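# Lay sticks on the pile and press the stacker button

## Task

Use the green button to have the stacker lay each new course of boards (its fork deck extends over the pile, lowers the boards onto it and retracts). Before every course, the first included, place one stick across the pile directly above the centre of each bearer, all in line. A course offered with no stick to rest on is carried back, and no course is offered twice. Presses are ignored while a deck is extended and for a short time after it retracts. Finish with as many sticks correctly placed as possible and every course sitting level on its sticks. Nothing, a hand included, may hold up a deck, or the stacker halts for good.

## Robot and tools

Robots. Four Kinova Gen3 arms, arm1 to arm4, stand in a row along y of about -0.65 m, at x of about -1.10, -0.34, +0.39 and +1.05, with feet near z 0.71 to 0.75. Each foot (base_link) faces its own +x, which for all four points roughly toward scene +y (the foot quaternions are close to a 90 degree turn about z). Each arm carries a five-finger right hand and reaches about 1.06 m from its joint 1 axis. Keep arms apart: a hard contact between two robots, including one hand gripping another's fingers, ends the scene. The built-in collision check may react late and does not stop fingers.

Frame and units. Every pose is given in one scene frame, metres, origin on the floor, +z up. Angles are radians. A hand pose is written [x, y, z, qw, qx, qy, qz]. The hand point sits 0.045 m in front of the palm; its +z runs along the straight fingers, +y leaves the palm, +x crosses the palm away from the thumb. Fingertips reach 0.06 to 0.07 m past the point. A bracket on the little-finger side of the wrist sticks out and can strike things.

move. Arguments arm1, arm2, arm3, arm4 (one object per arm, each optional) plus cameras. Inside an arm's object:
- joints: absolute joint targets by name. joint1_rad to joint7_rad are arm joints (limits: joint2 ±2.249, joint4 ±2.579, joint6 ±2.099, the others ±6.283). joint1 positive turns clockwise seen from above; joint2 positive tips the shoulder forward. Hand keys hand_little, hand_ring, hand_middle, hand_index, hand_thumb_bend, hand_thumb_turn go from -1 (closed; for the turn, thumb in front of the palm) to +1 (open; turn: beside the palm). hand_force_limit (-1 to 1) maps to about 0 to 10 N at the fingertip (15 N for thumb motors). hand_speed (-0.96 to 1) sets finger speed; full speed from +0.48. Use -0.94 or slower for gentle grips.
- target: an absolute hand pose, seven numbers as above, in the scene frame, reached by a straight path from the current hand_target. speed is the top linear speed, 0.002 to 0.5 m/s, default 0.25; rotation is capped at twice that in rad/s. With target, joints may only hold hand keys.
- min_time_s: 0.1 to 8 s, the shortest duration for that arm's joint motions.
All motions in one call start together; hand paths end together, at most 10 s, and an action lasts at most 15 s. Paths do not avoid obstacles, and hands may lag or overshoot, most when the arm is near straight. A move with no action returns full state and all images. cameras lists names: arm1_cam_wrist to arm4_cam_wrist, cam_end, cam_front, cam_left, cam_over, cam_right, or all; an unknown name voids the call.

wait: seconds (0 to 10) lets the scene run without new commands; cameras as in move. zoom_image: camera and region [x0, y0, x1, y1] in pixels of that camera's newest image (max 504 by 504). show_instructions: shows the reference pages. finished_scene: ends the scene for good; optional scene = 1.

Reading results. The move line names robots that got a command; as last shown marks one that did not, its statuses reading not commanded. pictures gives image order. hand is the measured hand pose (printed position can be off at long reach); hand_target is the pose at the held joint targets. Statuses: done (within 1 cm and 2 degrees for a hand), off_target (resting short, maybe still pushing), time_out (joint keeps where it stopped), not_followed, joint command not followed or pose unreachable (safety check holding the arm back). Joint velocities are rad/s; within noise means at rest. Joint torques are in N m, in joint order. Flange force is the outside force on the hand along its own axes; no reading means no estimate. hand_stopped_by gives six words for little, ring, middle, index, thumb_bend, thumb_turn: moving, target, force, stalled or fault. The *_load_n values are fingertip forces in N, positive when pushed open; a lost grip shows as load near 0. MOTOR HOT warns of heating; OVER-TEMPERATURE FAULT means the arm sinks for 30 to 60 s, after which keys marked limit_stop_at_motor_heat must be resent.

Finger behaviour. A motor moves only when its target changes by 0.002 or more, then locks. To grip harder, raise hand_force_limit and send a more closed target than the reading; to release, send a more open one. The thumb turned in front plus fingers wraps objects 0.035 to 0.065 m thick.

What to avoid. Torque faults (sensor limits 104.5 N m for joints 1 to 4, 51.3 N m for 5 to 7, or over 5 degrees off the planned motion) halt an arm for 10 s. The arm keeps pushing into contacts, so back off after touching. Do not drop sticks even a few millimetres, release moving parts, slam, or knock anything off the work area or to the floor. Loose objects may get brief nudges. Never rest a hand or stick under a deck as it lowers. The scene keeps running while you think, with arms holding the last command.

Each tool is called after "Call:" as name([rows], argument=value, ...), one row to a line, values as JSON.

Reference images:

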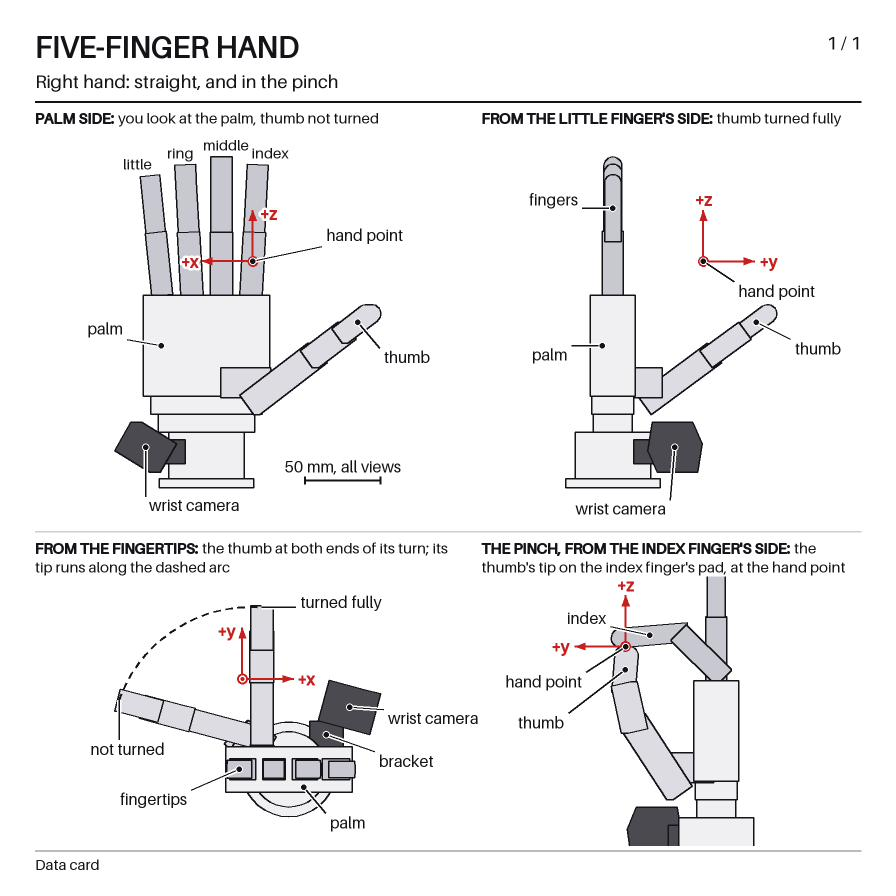

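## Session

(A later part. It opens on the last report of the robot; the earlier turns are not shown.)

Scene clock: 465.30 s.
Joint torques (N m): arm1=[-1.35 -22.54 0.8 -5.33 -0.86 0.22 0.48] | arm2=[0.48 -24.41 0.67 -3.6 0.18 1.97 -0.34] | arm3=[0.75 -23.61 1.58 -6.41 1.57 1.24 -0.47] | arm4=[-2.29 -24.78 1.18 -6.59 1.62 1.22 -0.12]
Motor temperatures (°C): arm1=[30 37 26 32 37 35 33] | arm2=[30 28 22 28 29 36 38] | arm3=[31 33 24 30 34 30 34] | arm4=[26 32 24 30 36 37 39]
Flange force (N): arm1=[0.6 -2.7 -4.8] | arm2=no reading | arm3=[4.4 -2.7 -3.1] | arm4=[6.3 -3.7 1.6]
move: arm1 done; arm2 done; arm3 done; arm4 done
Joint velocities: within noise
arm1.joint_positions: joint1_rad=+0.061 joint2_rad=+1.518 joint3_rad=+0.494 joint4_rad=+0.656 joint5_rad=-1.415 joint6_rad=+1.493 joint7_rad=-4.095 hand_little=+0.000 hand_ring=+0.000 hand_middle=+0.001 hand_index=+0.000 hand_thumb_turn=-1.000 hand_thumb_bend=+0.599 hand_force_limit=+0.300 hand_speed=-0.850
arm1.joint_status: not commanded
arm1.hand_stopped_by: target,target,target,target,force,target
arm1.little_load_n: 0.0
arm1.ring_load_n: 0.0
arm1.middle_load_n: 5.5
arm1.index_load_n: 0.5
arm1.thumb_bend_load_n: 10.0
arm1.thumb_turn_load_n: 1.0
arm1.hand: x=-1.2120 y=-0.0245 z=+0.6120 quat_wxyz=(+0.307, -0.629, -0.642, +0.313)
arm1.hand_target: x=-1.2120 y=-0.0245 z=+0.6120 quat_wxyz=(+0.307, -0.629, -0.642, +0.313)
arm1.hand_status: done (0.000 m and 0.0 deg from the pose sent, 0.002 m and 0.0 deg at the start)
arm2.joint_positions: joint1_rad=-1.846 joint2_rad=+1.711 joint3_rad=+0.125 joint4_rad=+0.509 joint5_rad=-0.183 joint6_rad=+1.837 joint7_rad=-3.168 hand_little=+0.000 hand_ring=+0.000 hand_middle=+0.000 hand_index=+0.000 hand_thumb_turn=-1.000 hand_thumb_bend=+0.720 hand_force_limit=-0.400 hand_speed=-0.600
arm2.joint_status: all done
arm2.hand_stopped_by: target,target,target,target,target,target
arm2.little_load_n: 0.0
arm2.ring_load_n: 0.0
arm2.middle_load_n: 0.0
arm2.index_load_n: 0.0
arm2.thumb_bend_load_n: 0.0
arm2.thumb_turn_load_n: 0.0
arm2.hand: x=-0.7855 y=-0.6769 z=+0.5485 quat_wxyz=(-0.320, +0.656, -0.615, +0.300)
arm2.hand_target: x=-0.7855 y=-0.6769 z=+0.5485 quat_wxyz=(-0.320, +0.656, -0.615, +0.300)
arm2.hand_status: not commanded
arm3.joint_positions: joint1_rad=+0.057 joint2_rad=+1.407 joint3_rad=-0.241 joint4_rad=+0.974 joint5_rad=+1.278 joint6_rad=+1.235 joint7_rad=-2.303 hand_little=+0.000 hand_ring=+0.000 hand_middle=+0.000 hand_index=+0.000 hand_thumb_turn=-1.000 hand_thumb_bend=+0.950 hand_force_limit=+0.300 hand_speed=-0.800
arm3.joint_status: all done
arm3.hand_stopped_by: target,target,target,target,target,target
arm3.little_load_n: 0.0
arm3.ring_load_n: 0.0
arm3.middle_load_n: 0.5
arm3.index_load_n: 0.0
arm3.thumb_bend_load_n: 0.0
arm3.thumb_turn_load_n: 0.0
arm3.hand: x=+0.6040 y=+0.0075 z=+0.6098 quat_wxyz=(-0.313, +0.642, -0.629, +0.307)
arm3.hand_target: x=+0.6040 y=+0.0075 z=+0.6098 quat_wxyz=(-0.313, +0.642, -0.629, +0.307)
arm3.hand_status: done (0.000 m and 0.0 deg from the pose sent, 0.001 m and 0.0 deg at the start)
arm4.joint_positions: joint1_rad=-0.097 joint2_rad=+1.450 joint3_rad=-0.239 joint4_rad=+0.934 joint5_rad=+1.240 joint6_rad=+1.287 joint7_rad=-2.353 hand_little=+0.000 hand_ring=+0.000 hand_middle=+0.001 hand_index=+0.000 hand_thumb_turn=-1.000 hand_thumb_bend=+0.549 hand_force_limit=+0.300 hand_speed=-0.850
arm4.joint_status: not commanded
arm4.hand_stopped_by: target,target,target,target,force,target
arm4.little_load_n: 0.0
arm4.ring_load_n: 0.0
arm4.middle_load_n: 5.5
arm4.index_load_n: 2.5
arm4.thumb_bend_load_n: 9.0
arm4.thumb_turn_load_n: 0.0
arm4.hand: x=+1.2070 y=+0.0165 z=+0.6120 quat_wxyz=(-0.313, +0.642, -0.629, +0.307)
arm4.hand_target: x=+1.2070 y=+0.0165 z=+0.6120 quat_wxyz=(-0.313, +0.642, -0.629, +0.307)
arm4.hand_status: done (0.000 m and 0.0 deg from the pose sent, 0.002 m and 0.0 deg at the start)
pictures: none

Both in contact; release. Arm2 closes thumb; arm3 rises.

Call:
move(arm1={"target":[-1.2120,-0.0245,0.6127,0.3070,-0.6294,-0.6416,0.3130],"speed":0.03,"joints":{"hand_thumb_bend":0.95,"hand_speed":-0.8}}, arm2={"joints":{"hand_thumb_bend":0.2,"hand_force_limit":0.3,"hand_speed":-0.85}}, arm3={"target":[0.6040,0.0075,0.6165,0.3130,-0.6416,0.6294,-0.3070],"speed":0.03}, arm4={"joints":{"hand_thumb_bend":0.95,"hand_speed":-0.8}})

Call:
move(arm1={"target":[-1.2120,-0.0245,0.6190,0.3070,-0.6294,-0.6416,0.3130],"speed":0.03}, arm2={"target":[-0.7855,-0.6769,0.5685,0.3198,-0.6557,0.6147,-0.2998],"speed":0.03}, arm3={"joints":{"hand_little":0.4,"hand_ring":0.4,"hand_middle":0.4,"hand_index":0.4,"hand_thumb_bend":1.0,"hand_speed":-0.7}}, arm4={"target":[1.2070,0.0165,0.6190,0.3130,-0.6416,0.6294,-0.3070],"speed":0.03})

Call:
move(arm1={"joints":{"hand_little":0.4,"hand_ring":0.4,"hand_middle":0.4,"hand_index":0.4,"hand_thumb_bend":1.0,"hand_speed":-0.7}}, arm3={"target":[0.6040,0.0075,0.70,0.3130,-0.6416,0.6294,-0.3070],"speed":0.1}, arm4={"joints":{"hand_little":0.4,"hand_ring":0.4,"hand_middle":0.4,"hand_index":0.4,"hand_thumb_bend":1.0,"hand_speed":-0.7}}, cameras=["arm2_cam_wrist","cam_over"])

Scene clock: 468.17 s.
Joint torques (N m): arm1=[0.27 -27 1.12 -6.19 -1.31 1.02 0.37] | arm2=[0.47 -22.99 0.57 -3.23 0.17 1.61 -0.35] | arm3=[0.76 -23.67 1.58 -6.43 1.63 1.25 -0.48] | arm4=[-2.4 -25.51 1.2 -6.53 1.67 1.51 -0.06]
Motor temperatures (°C): arm1=[30 37 26 32 37 35 33] | arm2=[30 28 22 28 29 36 38] | arm3=[31 33 24 30 34 30 34] | arm4=[26 33 24 30 36 37 39]
Flange force (N): arm1=[2.6 1.7 1.7] | arm2=no reading | arm3=[4.1 -2.6 -3.0] | arm4=[5.2 -2.5 2.9]
move: arm1 done; arm2 off_target; arm3 done; arm4 done
Joint velocities: within noise
arm1.joint_positions: joint1_rad=+0.060 joint2_rad=+1.516 joint3_rad=+0.494 joint4_rad=+0.657 joint5_rad=-1.415 joint6_rad=+1.493 joint7_rad=-4.096 hand_little=+0.000 hand_ring=+0.000 hand_middle=+0.000 hand_index=+0.000 hand_thumb_turn=-1.000 hand_thumb_bend=+0.950 hand_force_limit=+0.300 hand_speed=-0.800
arm1.joint_status: all done
arm1.hand_stopped_by: target,target,target,target,target,target
arm1.little_load_n: 0.0
arm1.ring_load_n: 0.0
arm1.middle_load_n: 0.5
arm1.index_load_n: 0.0
arm1.thumb_bend_load_n: 0.0
arm1.thumb_turn_load_n: 0.5
arm1.hand: x=-1.2120 y=-0.0245 z=+0.6127 quat_wxyz=(+0.307, -0.629, -0.642, +0.313)
arm1.hand_target: x=-1.2120 y=-0.0245 z=+0.6127 quat_wxyz=(+0.307, -0.629, -0.642, +0.313)
arm1.hand_status: done (0.000 m and 0.0 deg from the pose sent, 0.001 m and 0.0 deg at the start)
arm2.joint_positions: joint1_rad=-1.846 joint2_rad=+1.711 joint3_rad=+0.125 joint4_rad=+0.509 joint5_rad=-0.183 joint6_rad=+1.837 joint7_rad=-3.168 hand_little=+0.000 hand_ring=+0.000 hand_middle=+0.001 hand_index=+0.000 hand_thumb_turn=-1.000 hand_thumb_bend=+0.605 hand_force_limit=+0.300 hand_speed=-0.850
arm2.joint_status: hand_thumb_bend off_target (ended at +0.605, target +0.200); the others done
arm2.hand_stopped_by: target,target,target,target,force,target
arm2.little_load_n: 0.0
arm2.ring_load_n: 0.0
arm2.middle_load_n: 6.5
arm2.index_load_n: 1.0
arm2.thumb_bend_load_n: 9.5
arm2.thumb_turn_load_n: 0.5
arm2.hand: x=-0.7855 y=-0.6769 z=+0.5485 quat_wxyz=(-0.320, +0.656, -0.615, +0.300)
arm2.hand_target: x=-0.7855 y=-0.6769 z=+0.5485 quat_wxyz=(-0.320, +0.656, -0.615, +0.300)
arm2.hand_status: not commanded
arm3.joint_positions: joint1_rad=+0.058 joint2_rad=+1.394 joint3_rad=-0.242 joint4_rad=+0.983 joint5_rad=+1.276 joint6_rad=+1.238 joint7_rad=-2.300 hand_little=+0.000 hand_ring=+0.000 hand_middle=+0.000 hand_index=+0.000 hand_thumb_turn=-1.000 hand_thumb_bend=+0.950 hand_force_limit=+0.300 hand_speed=-0.800
arm3.joint_status: not commanded
arm3.hand_stopped_by: target,target,target,target,target,target
arm3.little_load_n: 0.0
arm3.ring_load_n: 0.5
arm3.middle_load_n: 0.5
arm3.index_load_n: 0.0
arm3.thumb_bend_load_n: 0.0
arm3.thumb_turn_load_n: 0.0
arm3.hand: x=+0.6040 y=+0.0075 z=+0.6165 quat_wxyz=(-0.313, +0.642, -0.629, +0.307)
arm3.hand_target: x=+0.6040 y=+0.0075 z=+0.6165 quat_wxyz=(-0.313, +0.642, -0.629, +0.307)
arm3.hand_status: done (0.000 m and 0.0 deg from the pose sent, 0.007 m and 0.0 deg at the start)
arm4.joint_positions: joint1_rad=-0.097 joint2_rad=+1.450 joint3_rad=-0.239 joint4_rad=+0.934 joint5_rad=+1.240 joint6_rad=+1.287 joint7_rad=-2.353 hand_little=+0.000 hand_ring=+0.000 hand_middle=+0.000 hand_index=+0.000 hand_thumb_turn=-1.000 hand_thumb_bend=+0.950 hand_force_limit=+0.300 hand_speed=-0.800
arm4.joint_status: all done
arm4.hand_stopped_by: target,target,target,target,target,target
arm4.little_load_n: 0.0
arm4.ring_load_n: 0.0
arm4.middle_load_n: 0.5
arm4.index_load_n: 0.0
arm4.thumb_bend_load_n: 0.0
arm4.thumb_turn_load_n: 0.0
arm4.hand: x=+1.2070 y=+0.0165 z=+0.6120 quat_wxyz=(-0.313, +0.642, -0.629, +0.307)
arm4.hand_target: x=+1.2070 y=+0.0165 z=+0.6120 quat_wxyz=(-0.313, +0.642, -0.629, +0.307)
arm4.hand_status: not commanded
pictures: none

Scene clock: 469.33 s.
Joint torques (N m): arm1=[0.15 -26.91 1.1 -6.22 -1.34 1.09 0.42] | arm2=[0.48 -25.46 0.8 -3.67 0.2 2.4 -0.4] | arm3=[1.01 -23.53 1.71 -6.4 1.6 1.3 -0.47] | arm4=[-2.47 -25.48 1.19 -6.39 1.65 1.47 -0.06]
Motor temperatures (°C): arm1=[30 37 26 32 37 35 33] | arm2=[30 28 22 28 29 36 38] | arm3=[31 33 24 30 34 30 34] | arm4=[26 33 24 30 36 37 39]
Flange force (N): arm1=[2.4 1.6 1.6] | arm2=[0.7 12.7 -4.0] | arm3=[4.2 -2.5 -3.3] | arm4=[4.2 -2.3 3.0]
move: arm1 done; arm2 done; arm3 done; arm4 done
Joint velocities: within noise
arm1.joint_positions: joint1_rad=+0.058 joint2_rad=+1.504 joint3_rad=+0.496 joint4_rad=+0.668 joint5_rad=-1.413 joint6_rad=+1.497 joint7_rad=-4.097 hand_little=+0.000 hand_ring=+0.000 hand_middle=+0.000 hand_index=+0.000 hand_thumb_turn=-1.000 hand_thumb_bend=+0.950 hand_force_limit=+0.300 hand_speed=-0.800
arm1.joint_status: not commanded
arm1.hand_stopped_by: target,target,target,target,target,target
arm1.little_load_n: 0.0
arm1.ring_load_n: 0.0
arm1.middle_load_n: 1.0
arm1.index_load_n: 0.0
arm1.thumb_bend_load_n: 0.0
arm1.thumb_turn_load_n: 0.0
arm1.hand: x=-1.2120 y=-0.0245 z=+0.6190 quat_wxyz=(+0.307, -0.629, -0.642, +0.313)
arm1.hand_target: x=-1.2120 y=-0.0245 z=+0.6190 quat_wxyz=(+0.307, -0.629, -0.642, +0.313)
arm1.hand_status: done (0.000 m and 0.0 deg from the pose sent, 0.006 m and 0.0 deg at the start)
arm2.joint_positions: joint1_rad=-1.849 joint2_rad=+1.656 joint3_rad=+0.126 joint4_rad=+0.578 joint5_rad=-0.180 joint6_rad=+1.825 joint7_rad=-3.162 hand_little=+0.000 hand_ring=+0.000 hand_middle=+0.001 hand_index=+0.000 hand_thumb_turn=-1.000 hand_thumb_bend=+0.605 hand_force_limit=+0.300 hand_speed=-0.850
arm2.joint_status: not commanded
arm2.hand_stopped_by: target,target,target,target,force,target
arm2.little_load_n: 0.0
arm2.ring_load_n: 0.0
arm2.middle_load_n: 7.5
arm2.index_load_n: 2.0
arm2.thumb_bend_load_n: 8.5
arm2.thumb_turn_load_n: 0.0
arm2.hand: x=-0.7855 y=-0.6769 z=+0.5685 quat_wxyz=(-0.320, +0.656, -0.615, +0.300)
arm2.hand_target: x=-0.7855 y=-0.6769 z=+0.5685 quat_wxyz=(-0.320, +0.656, -0.615, +0.300)
arm2.hand_status: done (0.000 m and 0.0 deg from the pose sent, 0.020 m and 0.0 deg at the start)
arm3.joint_positions: joint1_rad=+0.058 joint2_rad=+1.394 joint3_rad=-0.242 joint4_rad=+0.983 joint5_rad=+1.276 joint6_rad=+1.238 joint7_rad=-2.300 hand_little=+0.400 hand_ring=+0.400 hand_middle=+0.400 hand_index=+0.400 hand_thumb_turn=-1.000 hand_thumb_bend=+1.000 hand_force_limit=+0.300 hand_speed=-0.700
arm3.joint_status: all done
arm3.hand_stopped_by: target,target,target,target,target,target
arm3.little_load_n: 0.0
arm3.ring_load_n: -0.5
arm3.middle_load_n: 0.0
arm3.index_load_n: 0.0
arm3.thumb_bend_load_n: 0.0
arm3.thumb_turn_load_n: 0.0
arm3.hand: x=+0.6040 y=+0.0075 z=+0.6165 quat_wxyz=(-0.313, +0.642, -0.629, +0.307)
arm3.hand_target: x=+0.6040 y=+0.0075 z=+0.6165 quat_wxyz=(-0.313, +0.642, -0.629, +0.307)
arm3.hand_status: not commanded
arm4.joint_positions: joint1_rad=-0.096 joint2_rad=+1.436 joint3_rad=-0.240 joint4_rad=+0.945 joint5_rad=+1.238 joint6_rad=+1.291 joint7_rad=-2.350 hand_little=+0.000 hand_ring=+0.000 hand_middle=+0.000 hand_index=+0.000 hand_thumb_turn=-1.000 hand_thumb_bend=+0.950 hand_force_limit=+0.300 hand_speed=-0.800
arm4.joint_status: not commanded
arm4.hand_stopped_by: target,target,target,target,target,target
arm4.little_load_n: 0.0
arm4.ring_load_n: 0.0
arm4.middle_load_n: 0.5
arm4.index_load_n: 0.0
arm4.thumb_bend_load_n: 0.0
arm4.thumb_turn_load_n: 0.0
arm4.hand: x=+1.2070 y=+0.0165 z=+0.6190 quat_wxyz=(-0.313, +0.642, -0.629, +0.307)
arm4.hand_target: x=+1.2070 y=+0.0165 z=+0.6190 quat_wxyz=(-0.313, +0.642, -0.629, +0.307)
arm4.hand_status: done (0.000 m and 0.0 deg from the pose sent, 0.007 m and 0.0 deg at the start)
pictures: none

Scene clock: 470.70 s.
Joint torques (N m): arm1=[-0.04 -26.75 0.91 -6.14 -1.4 1.08 0.38] | arm2=[0.48 -25.52 0.74 -3.56 0.2 2.4 -0.41] | arm3=[1 -23.22 1.48 -6.85 1.71 1.23 -0.49] | arm4=[-2.16 -25.4 1.28 -6.45 1.68 1.52 -0.05]
Motor temperatures (°C): arm1=[30 37 26 32 37 35 33] | arm2=[30 28 22 28 29 36 38] | arm3=[31 33 24 30 34 30 34] | arm4=[26 33 24 30 36 37 39]
Flange force (N): arm1=[2.7 1.7 1.1] | arm2=[0.7 13.8 -4.6] | arm3=[4.7 -2.1 -2.9] | arm4=[4.7 -2.2 2.6]
move: arm1 done; arm3 done; arm4 done
Joint velocities: within noise
arm1.joint_positions: joint1_rad=+0.058 joint2_rad=+1.504 joint3_rad=+0.496 joint4_rad=+0.668 joint5_rad=-1.413 joint6_rad=+1.497 joint7_rad=-4.097 hand_little=+0.400 hand_ring=+0.400 hand_middle=+0.400 hand_index=+0.400 hand_thumb_turn=-1.000 hand_thumb_bend=+1.000 hand_force_limit=+0.300 hand_speed=-0.700
arm1.joint_status: all done
arm1.hand_stopped_by: target,target,target,target,target,target
arm1.little_load_n: 0.0
arm1.ring_load_n: 0.0
arm1.middle_load_n: 0.0
arm1.index_load_n: 0.0
arm1.thumb_bend_load_n: 0.0
arm1.thumb_turn_load_n: 0.0
arm1.hand: x=-1.2120 y=-0.0245 z=+0.6190 quat_wxyz=(+0.307, -0.629, -0.642, +0.313)
arm1.hand_target: x=-1.2120 y=-0.0245 z=+0.6190 quat_wxyz=(+0.307, -0.629, -0.642, +0.313)
arm1.hand_status: not commanded
arm2: as last shown
arm2.index_load_n: 1.5
arm3.joint_positions: joint1_rad=+0.073 joint2_rad=+1.237 joint3_rad=-0.263 joint4_rad=+1.059 joint5_rad=+1.241 joint6_rad=+1.288 joint7_rad=-2.229 hand_little=+0.400 hand_ring=+0.400 hand_middle=+0.400 hand_index=+0.400 hand_thumb_turn=-1.000 hand_thumb_bend=+1.000 hand_force_limit=+0.300 hand_speed=-0.700
arm3.joint_status: not commanded
arm3.hand_stopped_by: target,target,target,target,target,target
arm3.little_load_n: 0.0
arm3.ring_load_n: 0.5
arm3.middle_load_n: 0.0
arm3.index_load_n: 0.0
arm3.thumb_bend_load_n: 0.0
arm3.thumb_turn_load_n: 0.0
arm3.hand: x=+0.6040 y=+0.0075 z=+0.7000 quat_wxyz=(-0.313, +0.642, -0.629, +0.307)
arm3.hand_target: x=+0.6040 y=+0.0075 z=+0.7000 quat_wxyz=(-0.313, +0.642, -0.629, +0.307)
arm3.hand_status: done (0.000 m and 0.0 deg from the pose sent, 0.083 m and 0.0 deg at the start)
arm4.joint_positions: joint1_rad=-0.096 joint2_rad=+1.436 joint3_rad=-0.240 joint4_rad=+0.945 joint5_rad=+1.238 joint6_rad=+1.291 joint7_rad=-2.350 hand_little=+0.400 hand_ring=+0.400 hand_middle=+0.400 hand_index=+0.400 hand_thumb_turn=-1.000 hand_thumb_bend=+1.000 hand_force_limit=+0.300 hand_speed=-0.700
arm4.joint_status: all done
arm4.hand_stopped_by: target,target,target,target,target,target
arm4.little_load_n: 0.0
arm4.ring_load_n: -0.5
arm4.middle_load_n: 0.0
arm4.index_load_n: 0.0
arm4.thumb_bend_load_n: 0.0
arm4.thumb_turn_load_n: 0.0
arm4.hand: x=+1.2070 y=+0.0165 z=+0.6190 quat_wxyz=(-0.313, +0.642, -0.629, +0.307)
arm4.hand_target: x=+1.2070 y=+0.0165 z=+0.6190 quat_wxyz=(-0.313, +0.642, -0.629, +0.307)
arm4.hand_status: not commanded
arm2_cam_wrist: T_world_to_cam=[[-0.60245, -0.28545, -0.74537, -0.24341], [-0.55794, 0.81841, 0.13753, 0.04305], [0.57076, 0.49872, -0.65231, 1.26996]] pos_world=[-0.84746, -0.73807, 0.64106]

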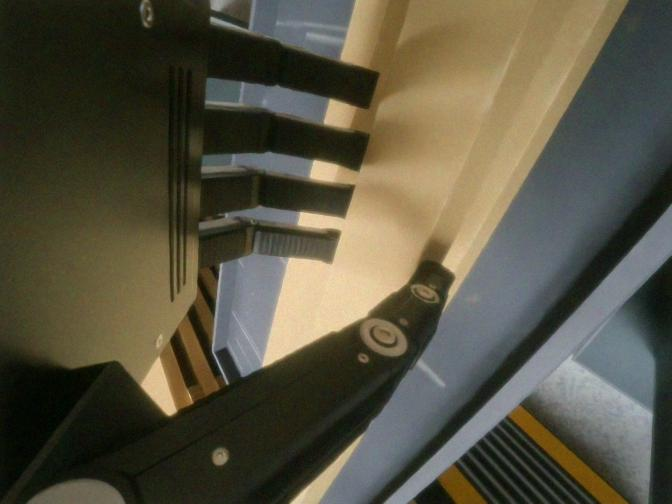

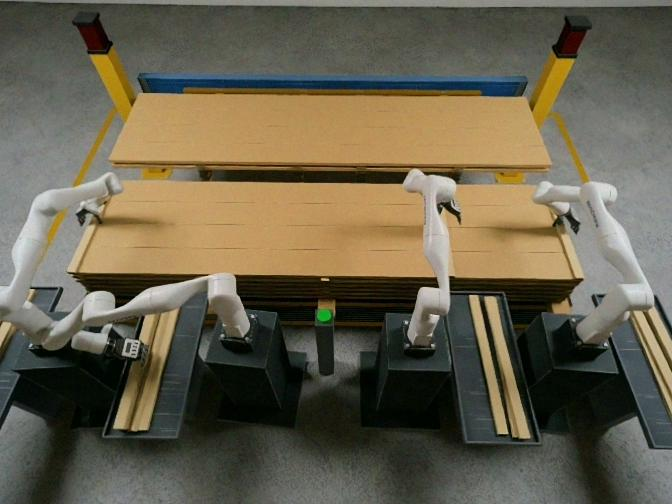

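Call:
move(arm1={"target":[-1.2120,-0.0245,0.71,0.3070,-0.6294,-0.6416,0.3130],"speed":0.1}, arm2={"target":[-0.77,-0.6769,0.82,0.3154,-0.6466,0.6244,-0.3046],"speed":0.2}, arm3={"target":[0.45,-0.28,0.84,0,0,0.8988,-0.4384],"speed":0.25}, arm4={"target":[1.2070,0.0165,0.71,0.3130,-0.6416,0.6294,-0.3070],"speed":0.1})

Call:
move(arm1={"target":[-1.18,-0.28,0.84,0,0,0.8988,-0.4384],"speed":0.25}, arm2={"target":[-0.45,-0.28,0.84,0,0,0.8988,-0.4384],"speed":0.25}, arm3={"joints":{"joint1_rad":1.564,"joint2_rad":-0.05,"joint3_rad":0,"joint4_rad":1.6,"joint5_rad":0,"joint6_rad":1.94,"joint7_rad":-1.57,"hand_little":0.1,"hand_ring":0.1,"hand_middle":0.1,"hand_index":0.1,"hand_thumb_bend":0.72,"hand_speed":-0.6},"min_time_s":2.5}, arm4={"target":[1.12,-0.28,0.84,0,0,0.8988,-0.4384],"speed":0.25})

Call:
move(arm1={"joints":{"joint1_rad":-1.499,"joint2_rad":-0.05,"joint3_rad":0,"joint4_rad":1.6,"joint5_rad":0,"joint6_rad":1.94,"joint7_rad":-1.57,"hand_little":0.1,"hand_ring":0.1,"hand_middle":0.1,"hand_index":0.1,"hand_thumb_bend":0.72,"hand_speed":-0.6},"min_time_s":2.5}, arm2={"target":[-0.6135,-0.0040,0.66,0.3070,-0.6294,-0.6416,0.3130],"speed":0.25}, arm3={"target":[0.7064,-0.690,0.68,0.3076,-0.6305,-0.6404,0.3124],"speed":0.3}, arm4={"joints":{"joint1_rad":1.506,"joint2_rad":-0.05,"joint3_rad":0,"joint4_rad":1.6,"joint5_rad":0,"joint6_rad":1.94,"joint7_rad":-1.57,"hand_little":0.1,"hand_ring":0.1,"hand_middle":0.1,"hand_index":0.1,"hand_thumb_bend":0.72,"hand_speed":-0.6},"min_time_s":2.5})

Call:
move(arm2={"target":[-0.6135,-0.0040,0.622,0.3070,-0.6294,-0.6416,0.3130],"speed":0.08}, cameras=["arm3_cam_wrist","cam_over","cam_right","cam_left","cam_end"])

Call:
zoom_image(camera="arm3_cam_wrist", region=[340, 320, 520, 480])

Call:
zoom_image(camera="arm3_cam_wrist", region=[510, 60, 672, 200])

Call:
zoom_image(camera="cam_over", region=[180, 240, 240, 290])

Call:
zoom_image(camera="cam_over", region=[190, 160, 250, 210])

Call:
zoom_image(camera="cam_end", region=[140, 220, 560, 400])

Scene clock: 475.40 s.
Joint torques (N m): arm1=[-0.1 -26.58 1.25 -6.38 -1.47 1.01 0.41] | arm2=[0.48 -24.33 0.98 -4.25 0.18 2.41 -0.39] | arm3=[0.95 -19.26 -0.21 -5.45 0.05 1.96 -0.5] | arm4=[-2.27 -25.07 1.01 -6.77 1.84 1.5 -0.03]
Motor temperatures (°C): arm1=[30 38 26 32 37 34 33] | arm2=[30 28 22 28 29 36 38] | arm3=[31 33 24 30 34 30 34] | arm4=[26 33 24 30 36 37 39]
Flange force (N): arm1=[2.8 1.5 0.9] | arm2=[0.7 8.0 -4.3] | arm3=[1.2 -4.2 3.2] | arm4=[4.4 -1.8 3.2]
move: arm1 done; arm2 done; arm3 done; arm4 done
Joint velocities: within noise
arm1.joint_positions: joint1_rad=+0.037 joint2_rad=+1.342 joint3_rad=+0.517 joint4_rad=+0.755 joint5_rad=-1.385 joint6_rad=+1.565 joint7_rad=-4.150 hand_little=+0.400 hand_ring=+0.400 hand_middle=+0.400 hand_index=+0.400 hand_thumb_turn=-1.000 hand_thumb_bend=+1.000 hand_force_limit=+0.300 hand_speed=-0.700
arm1.joint_status: not commanded
arm1.hand_stopped_by: target,target,target,target,target,target
arm1.little_load_n: 0.0
arm1.ring_load_n: 0.0
arm1.middle_load_n: 0.0
arm1.index_load_n: 0.0
arm1.thumb_bend_load_n: 0.0
arm1.thumb_turn_load_n: 0.0
arm1.hand: x=-1.2120 y=-0.0245 z=+0.7100 quat_wxyz=(+0.307, -0.629, -0.642, +0.313)
arm1.hand_target: x=-1.2120 y=-0.0245 z=+0.7100 quat_wxyz=(+0.307, -0.629, -0.642, +0.313)
arm1.hand_status: done (0.000 m and 0.0 deg from the pose sent, 0.091 m and 0.0 deg at the start)
arm2.joint_positions: joint1_rad=-1.866 joint2_rad=+1.135 joint3_rad=+0.142 joint4_rad=+0.957 joint5_rad=-0.170 joint6_rad=+1.970 joint7_rad=-3.166 hand_little=+0.000 hand_ring=+0.000 hand_middle=+0.001 hand_index=+0.000 hand_thumb_turn=-1.000 hand_thumb_bend=+0.605 hand_force_limit=+0.300 hand_speed=-0.850
arm2.joint_status: not commanded
arm2.hand_stopped_by: target,target,target,target,force,target
arm2.little_load_n: 0.0
arm2.ring_load_n: 0.0
arm2.middle_load_n: 7.5
arm2.index_load_n: 2.0
arm2.thumb_bend_load_n: 8.5
arm2.thumb_turn_load_n: 0.0
arm2.hand: x=-0.7700 y=-0.6769 z=+0.8200 quat_wxyz=(-0.315, +0.647, -0.624, +0.305)
arm2.hand_target: x=-0.7700 y=-0.6769 z=+0.8200 quat_wxyz=(-0.315, +0.647, -0.624, +0.305)
arm2.hand_status: done (0.000 m and 0.0 deg from the pose sent, 0.252 m and 1.7 deg at the start)
arm3.joint_positions: joint1_rad=+0.168 joint2_rad=+0.949 joint3_rad=-0.315 joint4_rad=+1.224 joint5_rad=+0.145 joint6_rad=+1.912 joint7_rad=-3.291 hand_little=+0.400 hand_ring=+0.400 hand_middle=+0.400 hand_index=+0.400 hand_thumb_turn=-1.000 hand_thumb_bend=+1.000 hand_force_limit=+0.300 hand_speed=-0.700
arm3.joint_status: not commanded
arm3.hand_stopped_by: target,target,target,target,target,target
arm3.little_load_n: 0.0
arm3.ring_load_n: 0.0
arm3.middle_load_n: 0.0
arm3.index_load_n: 0.0
arm3.thumb_bend_load_n: 0.0
arm3.thumb_turn_load_n: 0.0
arm3.hand: x=+0.4500 y=-0.2800 z=+0.8400 quat_wxyz=(+0.000, +0.000, -0.899, +0.438)
arm3.hand_target: x=+0.4500 y=-0.2800 z=+0.8400 quat_wxyz=(+0.000, +0.000, -0.899, +0.438)
arm3.hand_status: done (0.000 m and 0.0 deg from the pose sent, 0.355 m and 91.1 deg at the start)
arm4.joint_positions: joint1_rad=-0.081 joint2_rad=+1.259 joint3_rad=-0.260 joint4_rad=+1.044 joint5_rad=+1.207 joint6_rad=+1.344 joint7_rad=-2.287 hand_little=+0.400 hand_ring=+0.400 hand_middle=+0.400 hand_index=+0.400 hand_thumb_turn=-1.000 hand_thumb_bend=+1.000 hand_force_limit=+0.300 hand_speed=-0.700
arm4.joint_status: not commanded
arm4.hand_stopped_by: target,target,target,target,target,target
arm4.little_load_n: 0.0
arm4.ring_load_n: 0.0
arm4.middle_load_n: 0.0
arm4.index_load_n: 0.0
arm4.thumb_bend_load_n: 0.0
arm4.thumb_turn_load_n: 0.0
arm4.hand: x=+1.2070 y=+0.0165 z=+0.7100 quat_wxyz=(-0.313, +0.642, -0.629, +0.307)
arm4.hand_target: x=+1.2070 y=+0.0165 z=+0.7100 quat_wxyz=(-0.313, +0.642, -0.629, +0.307)
arm4.hand_status: done (0.000 m and 0.0 deg from the pose sent, 0.091 m and 0.0 deg at the start)
pictures: none

Scene clock: 479.27 s.
Joint torques (N m): arm1=[-0.17 -21.33 2.99 -5.09 0.31 1.93 0.36] | arm2=[0.41 -22.09 2.94 -3.32 0.37 2.41 -0.41] | arm3=[0.6 -5.75 0.83 -8.16 0.24 0.81 -0.41] | arm4=[-2.31 -20.54 -0.7 -5.29 0.03 2.16 0.02]
Motor temperatures (°C): arm1=[30 38 26 32 37 34 33] | arm2=[30 28 22 28 29 36 38] | arm3=[31 33 24 30 34 30 34] | arm4=[26 33 24 30 36 37 39]
Flange force (N): arm1=[0.8 1.8 0.8] | arm2=[1.6 6.1 -1.9] | arm3=[1.6 1.6 3.2] | arm4=[-2.6 -2.1 5.2]
move: arm1 done; arm2 done; arm3 done; arm4 done
Joint velocities: within noise
arm1.joint_positions: joint1_rad=-0.392 joint2_rad=+0.989 joint3_rad=+0.544 joint4_rad=+1.160 joint5_rad=-0.421 joint6_rad=+2.014 joint7_rad=-3.052 hand_little=+0.400 hand_ring=+0.400 hand_middle=+0.400 hand_index=+0.400 hand_thumb_turn=-1.000 hand_thumb_bend=+1.000 hand_force_limit=+0.300 hand_speed=-0.700
arm1.joint_status: not commanded
arm1.hand_stopped_by: target,target,target,target,target,target
arm1.little_load_n: -0.5
arm1.ring_load_n: 0.0
arm1.middle_load_n: 0.0
arm1.index_load_n: 0.0
arm1.thumb_bend_load_n: 0.0
arm1.thumb_turn_load_n: 0.0
arm1.hand: x=-1.1800 y=-0.2800 z=+0.8400 quat_wxyz=(+0.000, +0.000, -0.899, +0.438)
arm1.hand_target: x=-1.1800 y=-0.2800 z=+0.8400 quat_wxyz=(+0.000, +0.000, -0.899, +0.438)
arm1.hand_status: done (0.000 m and 0.0 deg from the pose sent, 0.288 m and 88.9 deg at the start; a joint's target at an end of its range on 9 of 116 steps)
arm2.joint_positions: joint1_rad=-0.638 joint2_rad=+1.047 joint3_rad=+0.532 joint4_rad=+1.232 joint5_rad=-0.490 joint6_rad=+1.909 joint7_rad=-3.084 hand_little=+0.000 hand_ring=+0.000 hand_middle=+0.001 hand_index=+0.000 hand_thumb_turn=-1.000 hand_thumb_bend=+0.605 hand_force_limit=+0.300 hand_speed=-0.850
arm2.joint_status: not commanded
arm2.hand_stopped_by: target,target,target,target,force,target
arm2.little_load_n: 0.0
arm2.ring_load_n: 0.0
arm2.middle_load_n: 7.5
arm2.index_load_n: 1.5
arm2.thumb_bend_load_n: 8.0
arm2.thumb_turn_load_n: 0.0
arm2.hand: x=-0.4500 y=-0.2800 z=+0.8400 quat_wxyz=(+0.000, +0.000, -0.899, +0.438)
arm2.hand_target: x=-0.4500 y=-0.2800 z=+0.8400 quat_wxyz=(+0.000, +0.000, -0.899, +0.438)
arm2.hand_status: done (0.000 m and 0.0 deg from the pose sent, 0.510 m and 92.0 deg at the start)
arm3.joint_positions: joint1_rad=+1.564 joint2_rad=-0.050 joint3_rad=+0.000 joint4_rad=+1.600 joint5_rad=+0.000 joint6_rad=+1.940 joint7_rad=-1.570 hand_little=+0.100 hand_ring=+0.100 hand_middle=+0.100 hand_index=+0.100 hand_thumb_turn=-1.000 hand_thumb_bend=+0.720 hand_force_limit=+0.300 hand_speed=-0.600
arm3.joint_status: all done
arm3.hand_stopped_by: target,target,target,target,target,target
arm3.little_load_n: 0.0
arm3.ring_load_n: 0.0
arm3.middle_load_n: 0.0
arm3.index_load_n: 0.0
arm3.thumb_bend_load_n: 0.0
arm3.thumb_turn_load_n: 0.0
arm3.hand: x=+0.5933 y=-0.6257 z=+1.1246 quat_wxyz=(+0.166, +0.000, -0.986, -0.002)
arm3.hand_target: x=+0.5933 y=-0.6257 z=+1.1246 quat_wxyz=(+0.166, +0.000, -0.986, -0.002)
arm3.hand_status: not commanded
arm4.joint_positions: joint1_rad=+0.122 joint2_rad=+0.960 joint3_rad=-0.307 joint4_rad=+1.283 joint5_rad=+0.162 joint6_rad=+1.841 joint7_rad=-3.288 hand_little=+0.400 hand_ring=+0.400 hand_middle=+0.400 hand_index=+0.400 hand_thumb_turn=-1.000 hand_thumb_bend=+1.000 hand_force_limit=+0.300 hand_speed=-0.700
arm4.joint_status: not commanded
arm4.hand_stopped_by: target,target,target,target,target,target
arm4.little_load_n: 0.0
arm4.ring_load_n: -0.5
arm4.middle_load_n: -0.5
arm4.index_load_n: 0.0
arm4.thumb_bend_load_n: 0.5
arm4.thumb_turn_load_n: 0.0
arm4.hand: x=+1.1200 y=-0.2800 z=+0.8400 quat_wxyz=(+0.000, +0.000, -0.899, +0.438)
arm4.hand_target: x=+1.1200 y=-0.2800 z=+0.8400 quat_wxyz=(+0.000, +0.000, -0.899, +0.438)
arm4.hand_status: done (0.000 m and 0.0 deg from the pose sent, 0.335 m and 91.1 deg at the start)
pictures: none

Scene clock: 483.03 s.
Joint torques (N m): arm1=[-0.09 -6.81 0.02 -7.64 0.09 0.74 0.4] | arm2=[0.32 -28.68 0.14 -5.92 -1.74 1.14 -0.4] | arm3=[0.48 -18.44 2.17 -2.93 0.45 1.93 -0.48] | arm4=[-2.4 -6.57 0.47 -8.38 0.22 0.96 0.02]
Motor temperatures (°C): arm1=[30 38 26 32 37 34 33] | arm2=[30 28 22 28 29 36 38] | arm3=[31 33 24 30 34 30 34] | arm4=[26 33 24 30 36 37 39]
Flange force (N): arm1=[-0.7 1.6 0.9] | arm2=[10.1 4.4 4.8] | arm3=[1.1 -4.7 2.0] | arm4=[0.3 -2.1 4.5]
move: arm1 done; arm2 done; arm3 done; arm4 done
Joint velocities: within noise
arm1.joint_positions: joint1_rad=-1.499 joint2_rad=-0.050 joint3_rad=+0.000 joint4_rad=+1.600 joint5_rad=+0.000 joint6_rad=+1.940 joint7_rad=-1.570 hand_little=+0.100 hand_ring=+0.100 hand_middle=+0.100 hand_index=+0.100 hand_thumb_turn=-1.000 hand_thumb_bend=+0.720 hand_force_limit=+0.300 hand_speed=-0.600
arm1.joint_status: all done
arm1.hand_stopped_by: target,target,target,target,target,target
arm1.little_load_n: 0.0
arm1.ring_load_n: 0.0
arm1.middle_load_n: 0.0
arm1.index_load_n: 0.0
arm1.thumb_bend_load_n: 0.0
arm1.thumb_turn_load_n: 0.0
arm1.hand: x=-1.3132 y=-0.7015 z=+1.1059 quat_wxyz=(+0.005, +0.985, +0.002, +0.172)
arm1.hand_target: x=-1.3132 y=-0.7015 z=+1.1059 quat_wxyz=(+0.005, +0.985, +0.002, +0.172)
arm1.hand_status: not commanded
arm2.joint_positions: joint1_rad=-0.344 joint2_rad=+1.508 joint3_rad=+0.414 joint4_rad=+0.674 joint5_rad=-1.441 joint6_rad=+1.295 joint7_rad=-4.227 hand_little=+0.000 hand_ring=+0.000 hand_middle=+0.001 hand_index=+0.000 hand_thumb_turn=-1.000 hand_thumb_bend=+0.605 hand_force_limit=+0.300 hand_speed=-0.850
arm2.joint_status: not commanded
arm2.hand_stopped_by: target,target,target,target,force,target
arm2.little_load_n: 0.0
arm2.ring_load_n: 0.0
arm2.middle_load_n: 8.0
arm2.index_load_n: 2.0
arm2.thumb_bend_load_n: 8.0
arm2.thumb_turn_load_n: 0.5
arm2.hand: x=-0.6135 y=-0.0040 z=+0.6600 quat_wxyz=(+0.307, -0.629, -0.642, +0.313)
arm2.hand_target: x=-0.6135 y=-0.0040 z=+0.6600 quat_wxyz=(+0.307, -0.629, -0.642, +0.313)
arm2.hand_status: done (0.000 m and 0.0 deg from the pose sent, 0.368 m and 88.9 deg at the start)
arm3.joint_positions: joint1_rad=+1.422 joint2_rad=+1.133 joint3_rad=+0.151 joint4_rad=+1.493 joint5_rad=-0.130 joint6_rad=+1.453 joint7_rad=-3.057 hand_little=+0.100 hand_ring=+0.100 hand_middle=+0.100 hand_index=+0.100 hand_thumb_turn=-1.000 hand_thumb_bend=+0.720 hand_force_limit=+0.300 hand_speed=-0.600
arm3.joint_status: not commanded
arm3.hand_stopped_by: target,target,target,target,target,target
arm3.little_load_n: 0.0
arm3.ring_load_n: 0.0
arm3.middle_load_n: 0.0
arm3.index_load_n: 0.0
arm3.thumb_bend_load_n: 0.0
arm3.thumb_turn_load_n: 0.0
arm3.hand: x=+0.7064 y=-0.6900 z=+0.6800 quat_wxyz=(+0.308, -0.631, -0.640, +0.312)
arm3.hand_target: x=+0.7064 y=-0.6900 z=+0.6800 quat_wxyz=(+0.308, -0.631, -0.640, +0.312)
arm3.hand_status: done (0.000 m and 0.0 deg from the pose sent, 0.463 m and 94.0 deg at the start)
arm4.joint_positions: joint1_rad=+1.506 joint2_rad=-0.050 joint3_rad=+0.000 joint4_rad=+1.600 joint5_rad=+0.000 joint6_rad=+1.940 joint7_rad=-1.570 hand_little=+0.100 hand_ring=+0.100 hand_middle=+0.100 hand_index=+0.100 hand_thumb_turn=-1.000 hand_thumb_bend=+0.720 hand_force_limit=+0.300 hand_speed=-0.600
arm4.joint_status: all done
arm4.hand_stopped_by: target,target,target,target,target,target
arm4.little_load_n: 0.5
arm4.ring_load_n: 0.5
arm4.middle_load_n: 0.0
arm4.index_load_n: 0.0
arm4.thumb_bend_load_n: 0.0
arm4.thumb_turn_load_n: 0.0
arm4.hand: x=+1.2579 y=-0.6150 z=+1.1461 quat_wxyz=(+0.171, +0.000, -0.985, +0.000)
arm4.hand_target: x=+1.2579 y=-0.6150 z=+1.1461 quat_wxyz=(+0.171, +0.000, -0.985, +0.000)
arm4.hand_status: not commanded
pictures: none

Scene clock: 484.07 s.
Joint torques (N m): arm1=[-0.15 -6.81 -0.02 -7.67 0.02 0.74 0.43] | arm2=[0.33 -28.61 -0.07 -5.95 -1.71 1.09 -0.35] | arm3=[0.5 -18.4 2.19 -2.83 0.49 1.92 -0.46] | arm4=[-2.39 -6.39 0.48 -8.35 0.23 1 -0.01]
Motor temperatures (°C): arm1=[30 38 26 32 37 34 33] | arm2=[30 28 22 28 29 36 38] | arm3=[31 33 24 30 34 30 34] | arm4=[26 33 24 30 36 37 39]
Flange force (N): arm1=[-0.7 1.5 1.0] | arm2=[10.9 4.8 5.2] | arm3=[1.2 -4.5 1.7] | arm4=[0.6 -2.2 4.7]
move: arm2 done
Joint velocities: within noise
arm1, arm3, arm4: as last shown
arm2.joint_positions: joint1_rad=-0.331 joint2_rad=+1.590 joint3_rad=+0.408 joint4_rad=+0.600 joint5_rad=-1.450 joint6_rad=+1.275 joint7_rad=-4.224 hand_little=+0.000 hand_ring=+0.000 hand_middle=+0.001 hand_index=+0.000 hand_thumb_turn=-1.000 hand_thumb_bend=+0.605 hand_force_limit=+0.300 hand_speed=-0.850
arm2.joint_status: not commanded
arm2.hand_stopped_by: target,target,target,target,force,target
arm2.little_load_n: 0.0
arm2.ring_load_n: 0.0
arm2.middle_load_n: 7.5
arm2.index_load_n: 1.5
arm2.thumb_bend_load_n: 8.5
arm2.thumb_turn_load_n: 0.5
arm2.hand: x=-0.6135 y=-0.0040 z=+0.6220 quat_wxyz=(+0.307, -0.629, -0.642, +0.313)
arm2.hand_target: x=-0.6135 y=-0.0040 z=+0.6220 quat_wxyz=(+0.307, -0.629, -0.642, +0.313)
arm2.hand_status: done (0.000 m and 0.0 deg from the pose sent, 0.038 m and 0.0 deg at the start)
arm3.thumb_turn_load_n: -0.5
arm4.little_load_n: 0.0
arm4.ring_load_n: 0.0
pictures: arm3_cam_wrist, cam_end, cam_left, cam_over, cam_right
arm3_cam_wrist: T_world_to_cam=[[0.56928, 0.29794, -0.76626, 0.32747], [0.58183, -0.80449, 0.11946, -1.04914], [-0.58086, -0.51384, -0.63133, 0.5998]] pos_world=[0.7724, -0.63338, 0.75493]

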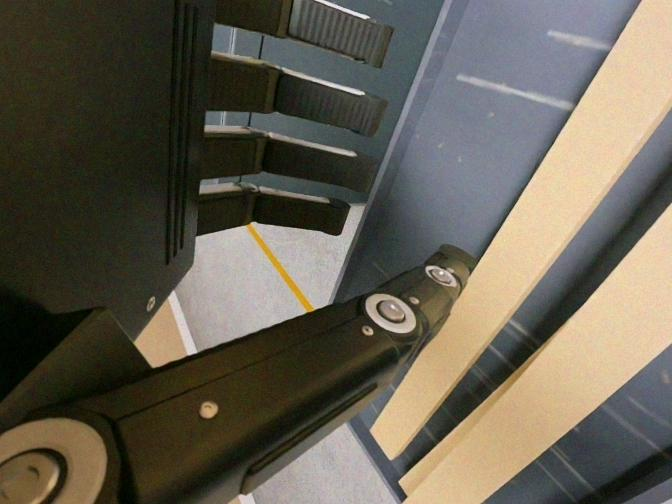

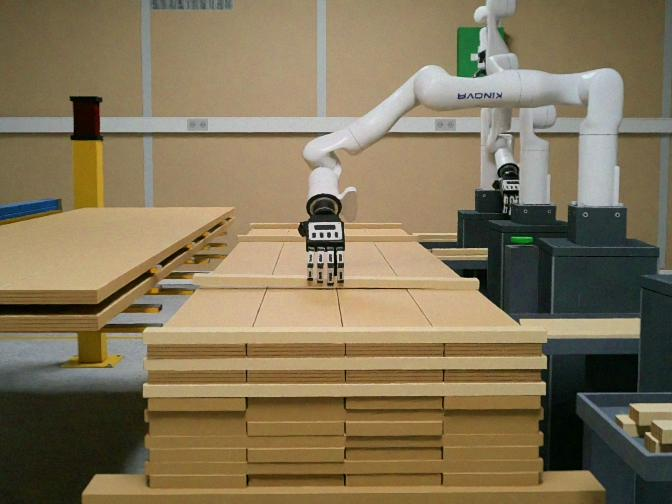

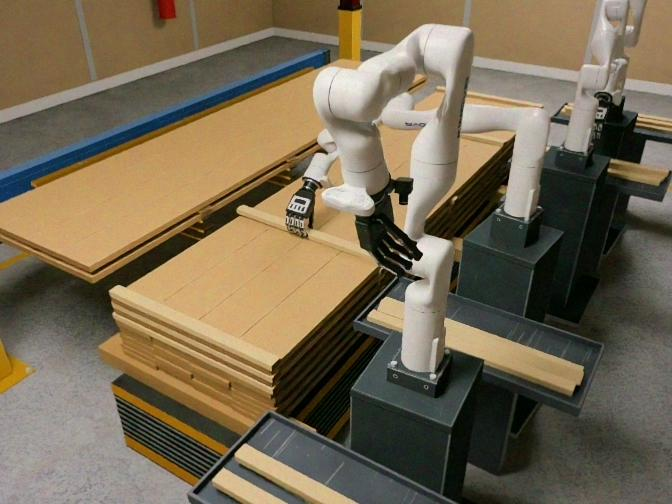

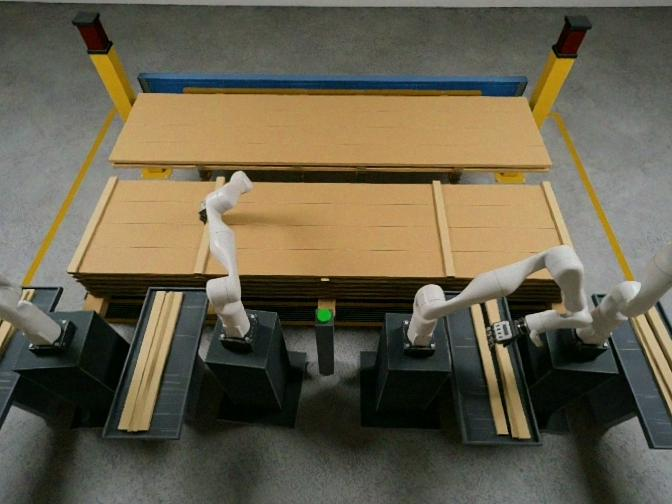

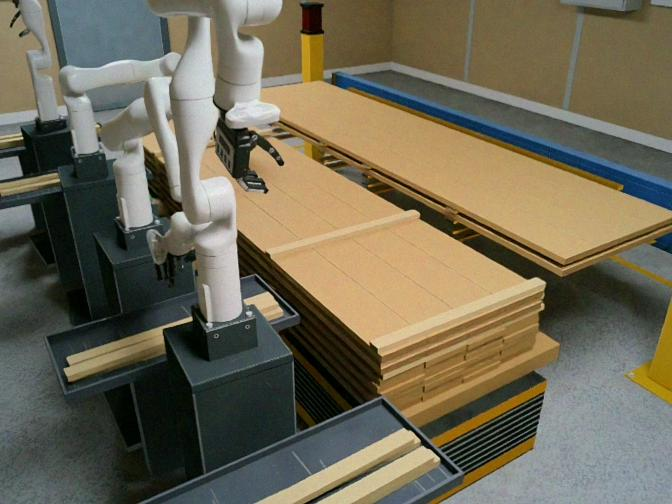

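Scaled by 2.800 from the camera's image (finer frame: 960x720).

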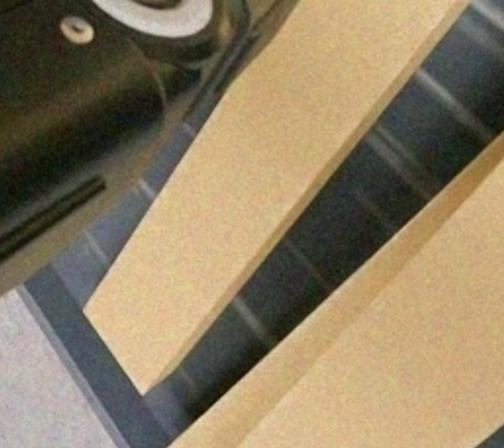

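Scaled by 3.111 from the camera's image (finer frame: 960x720).

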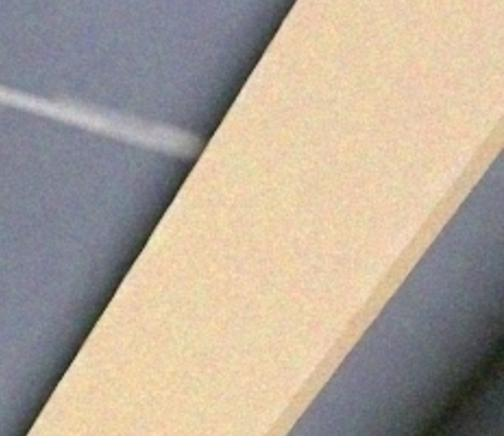

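Scaled by 8.400 from the camera's image (finer frame: 960x720).

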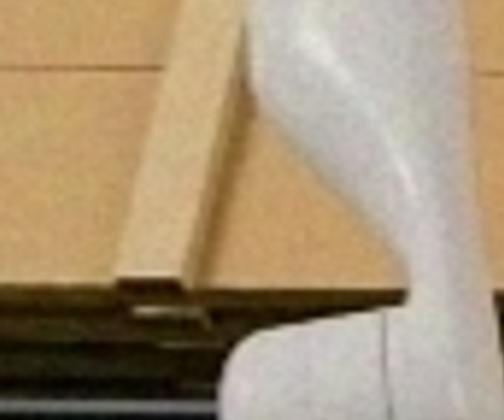

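Scaled by 8.400 from the camera's image (finer frame: 960x720).

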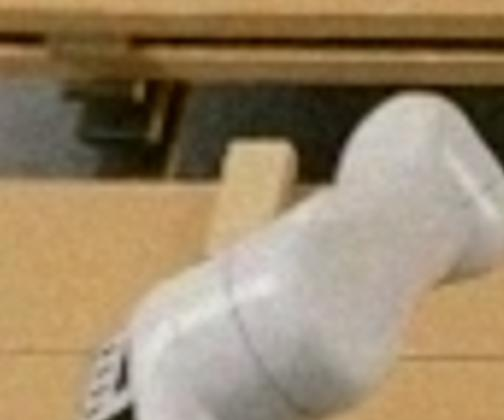

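Scaled by 1.200 from the camera's image (finer frame: 960x720).

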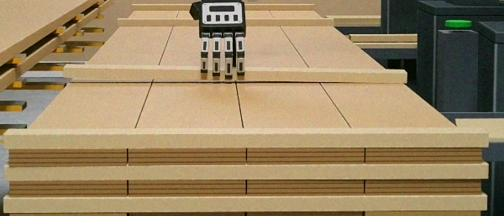

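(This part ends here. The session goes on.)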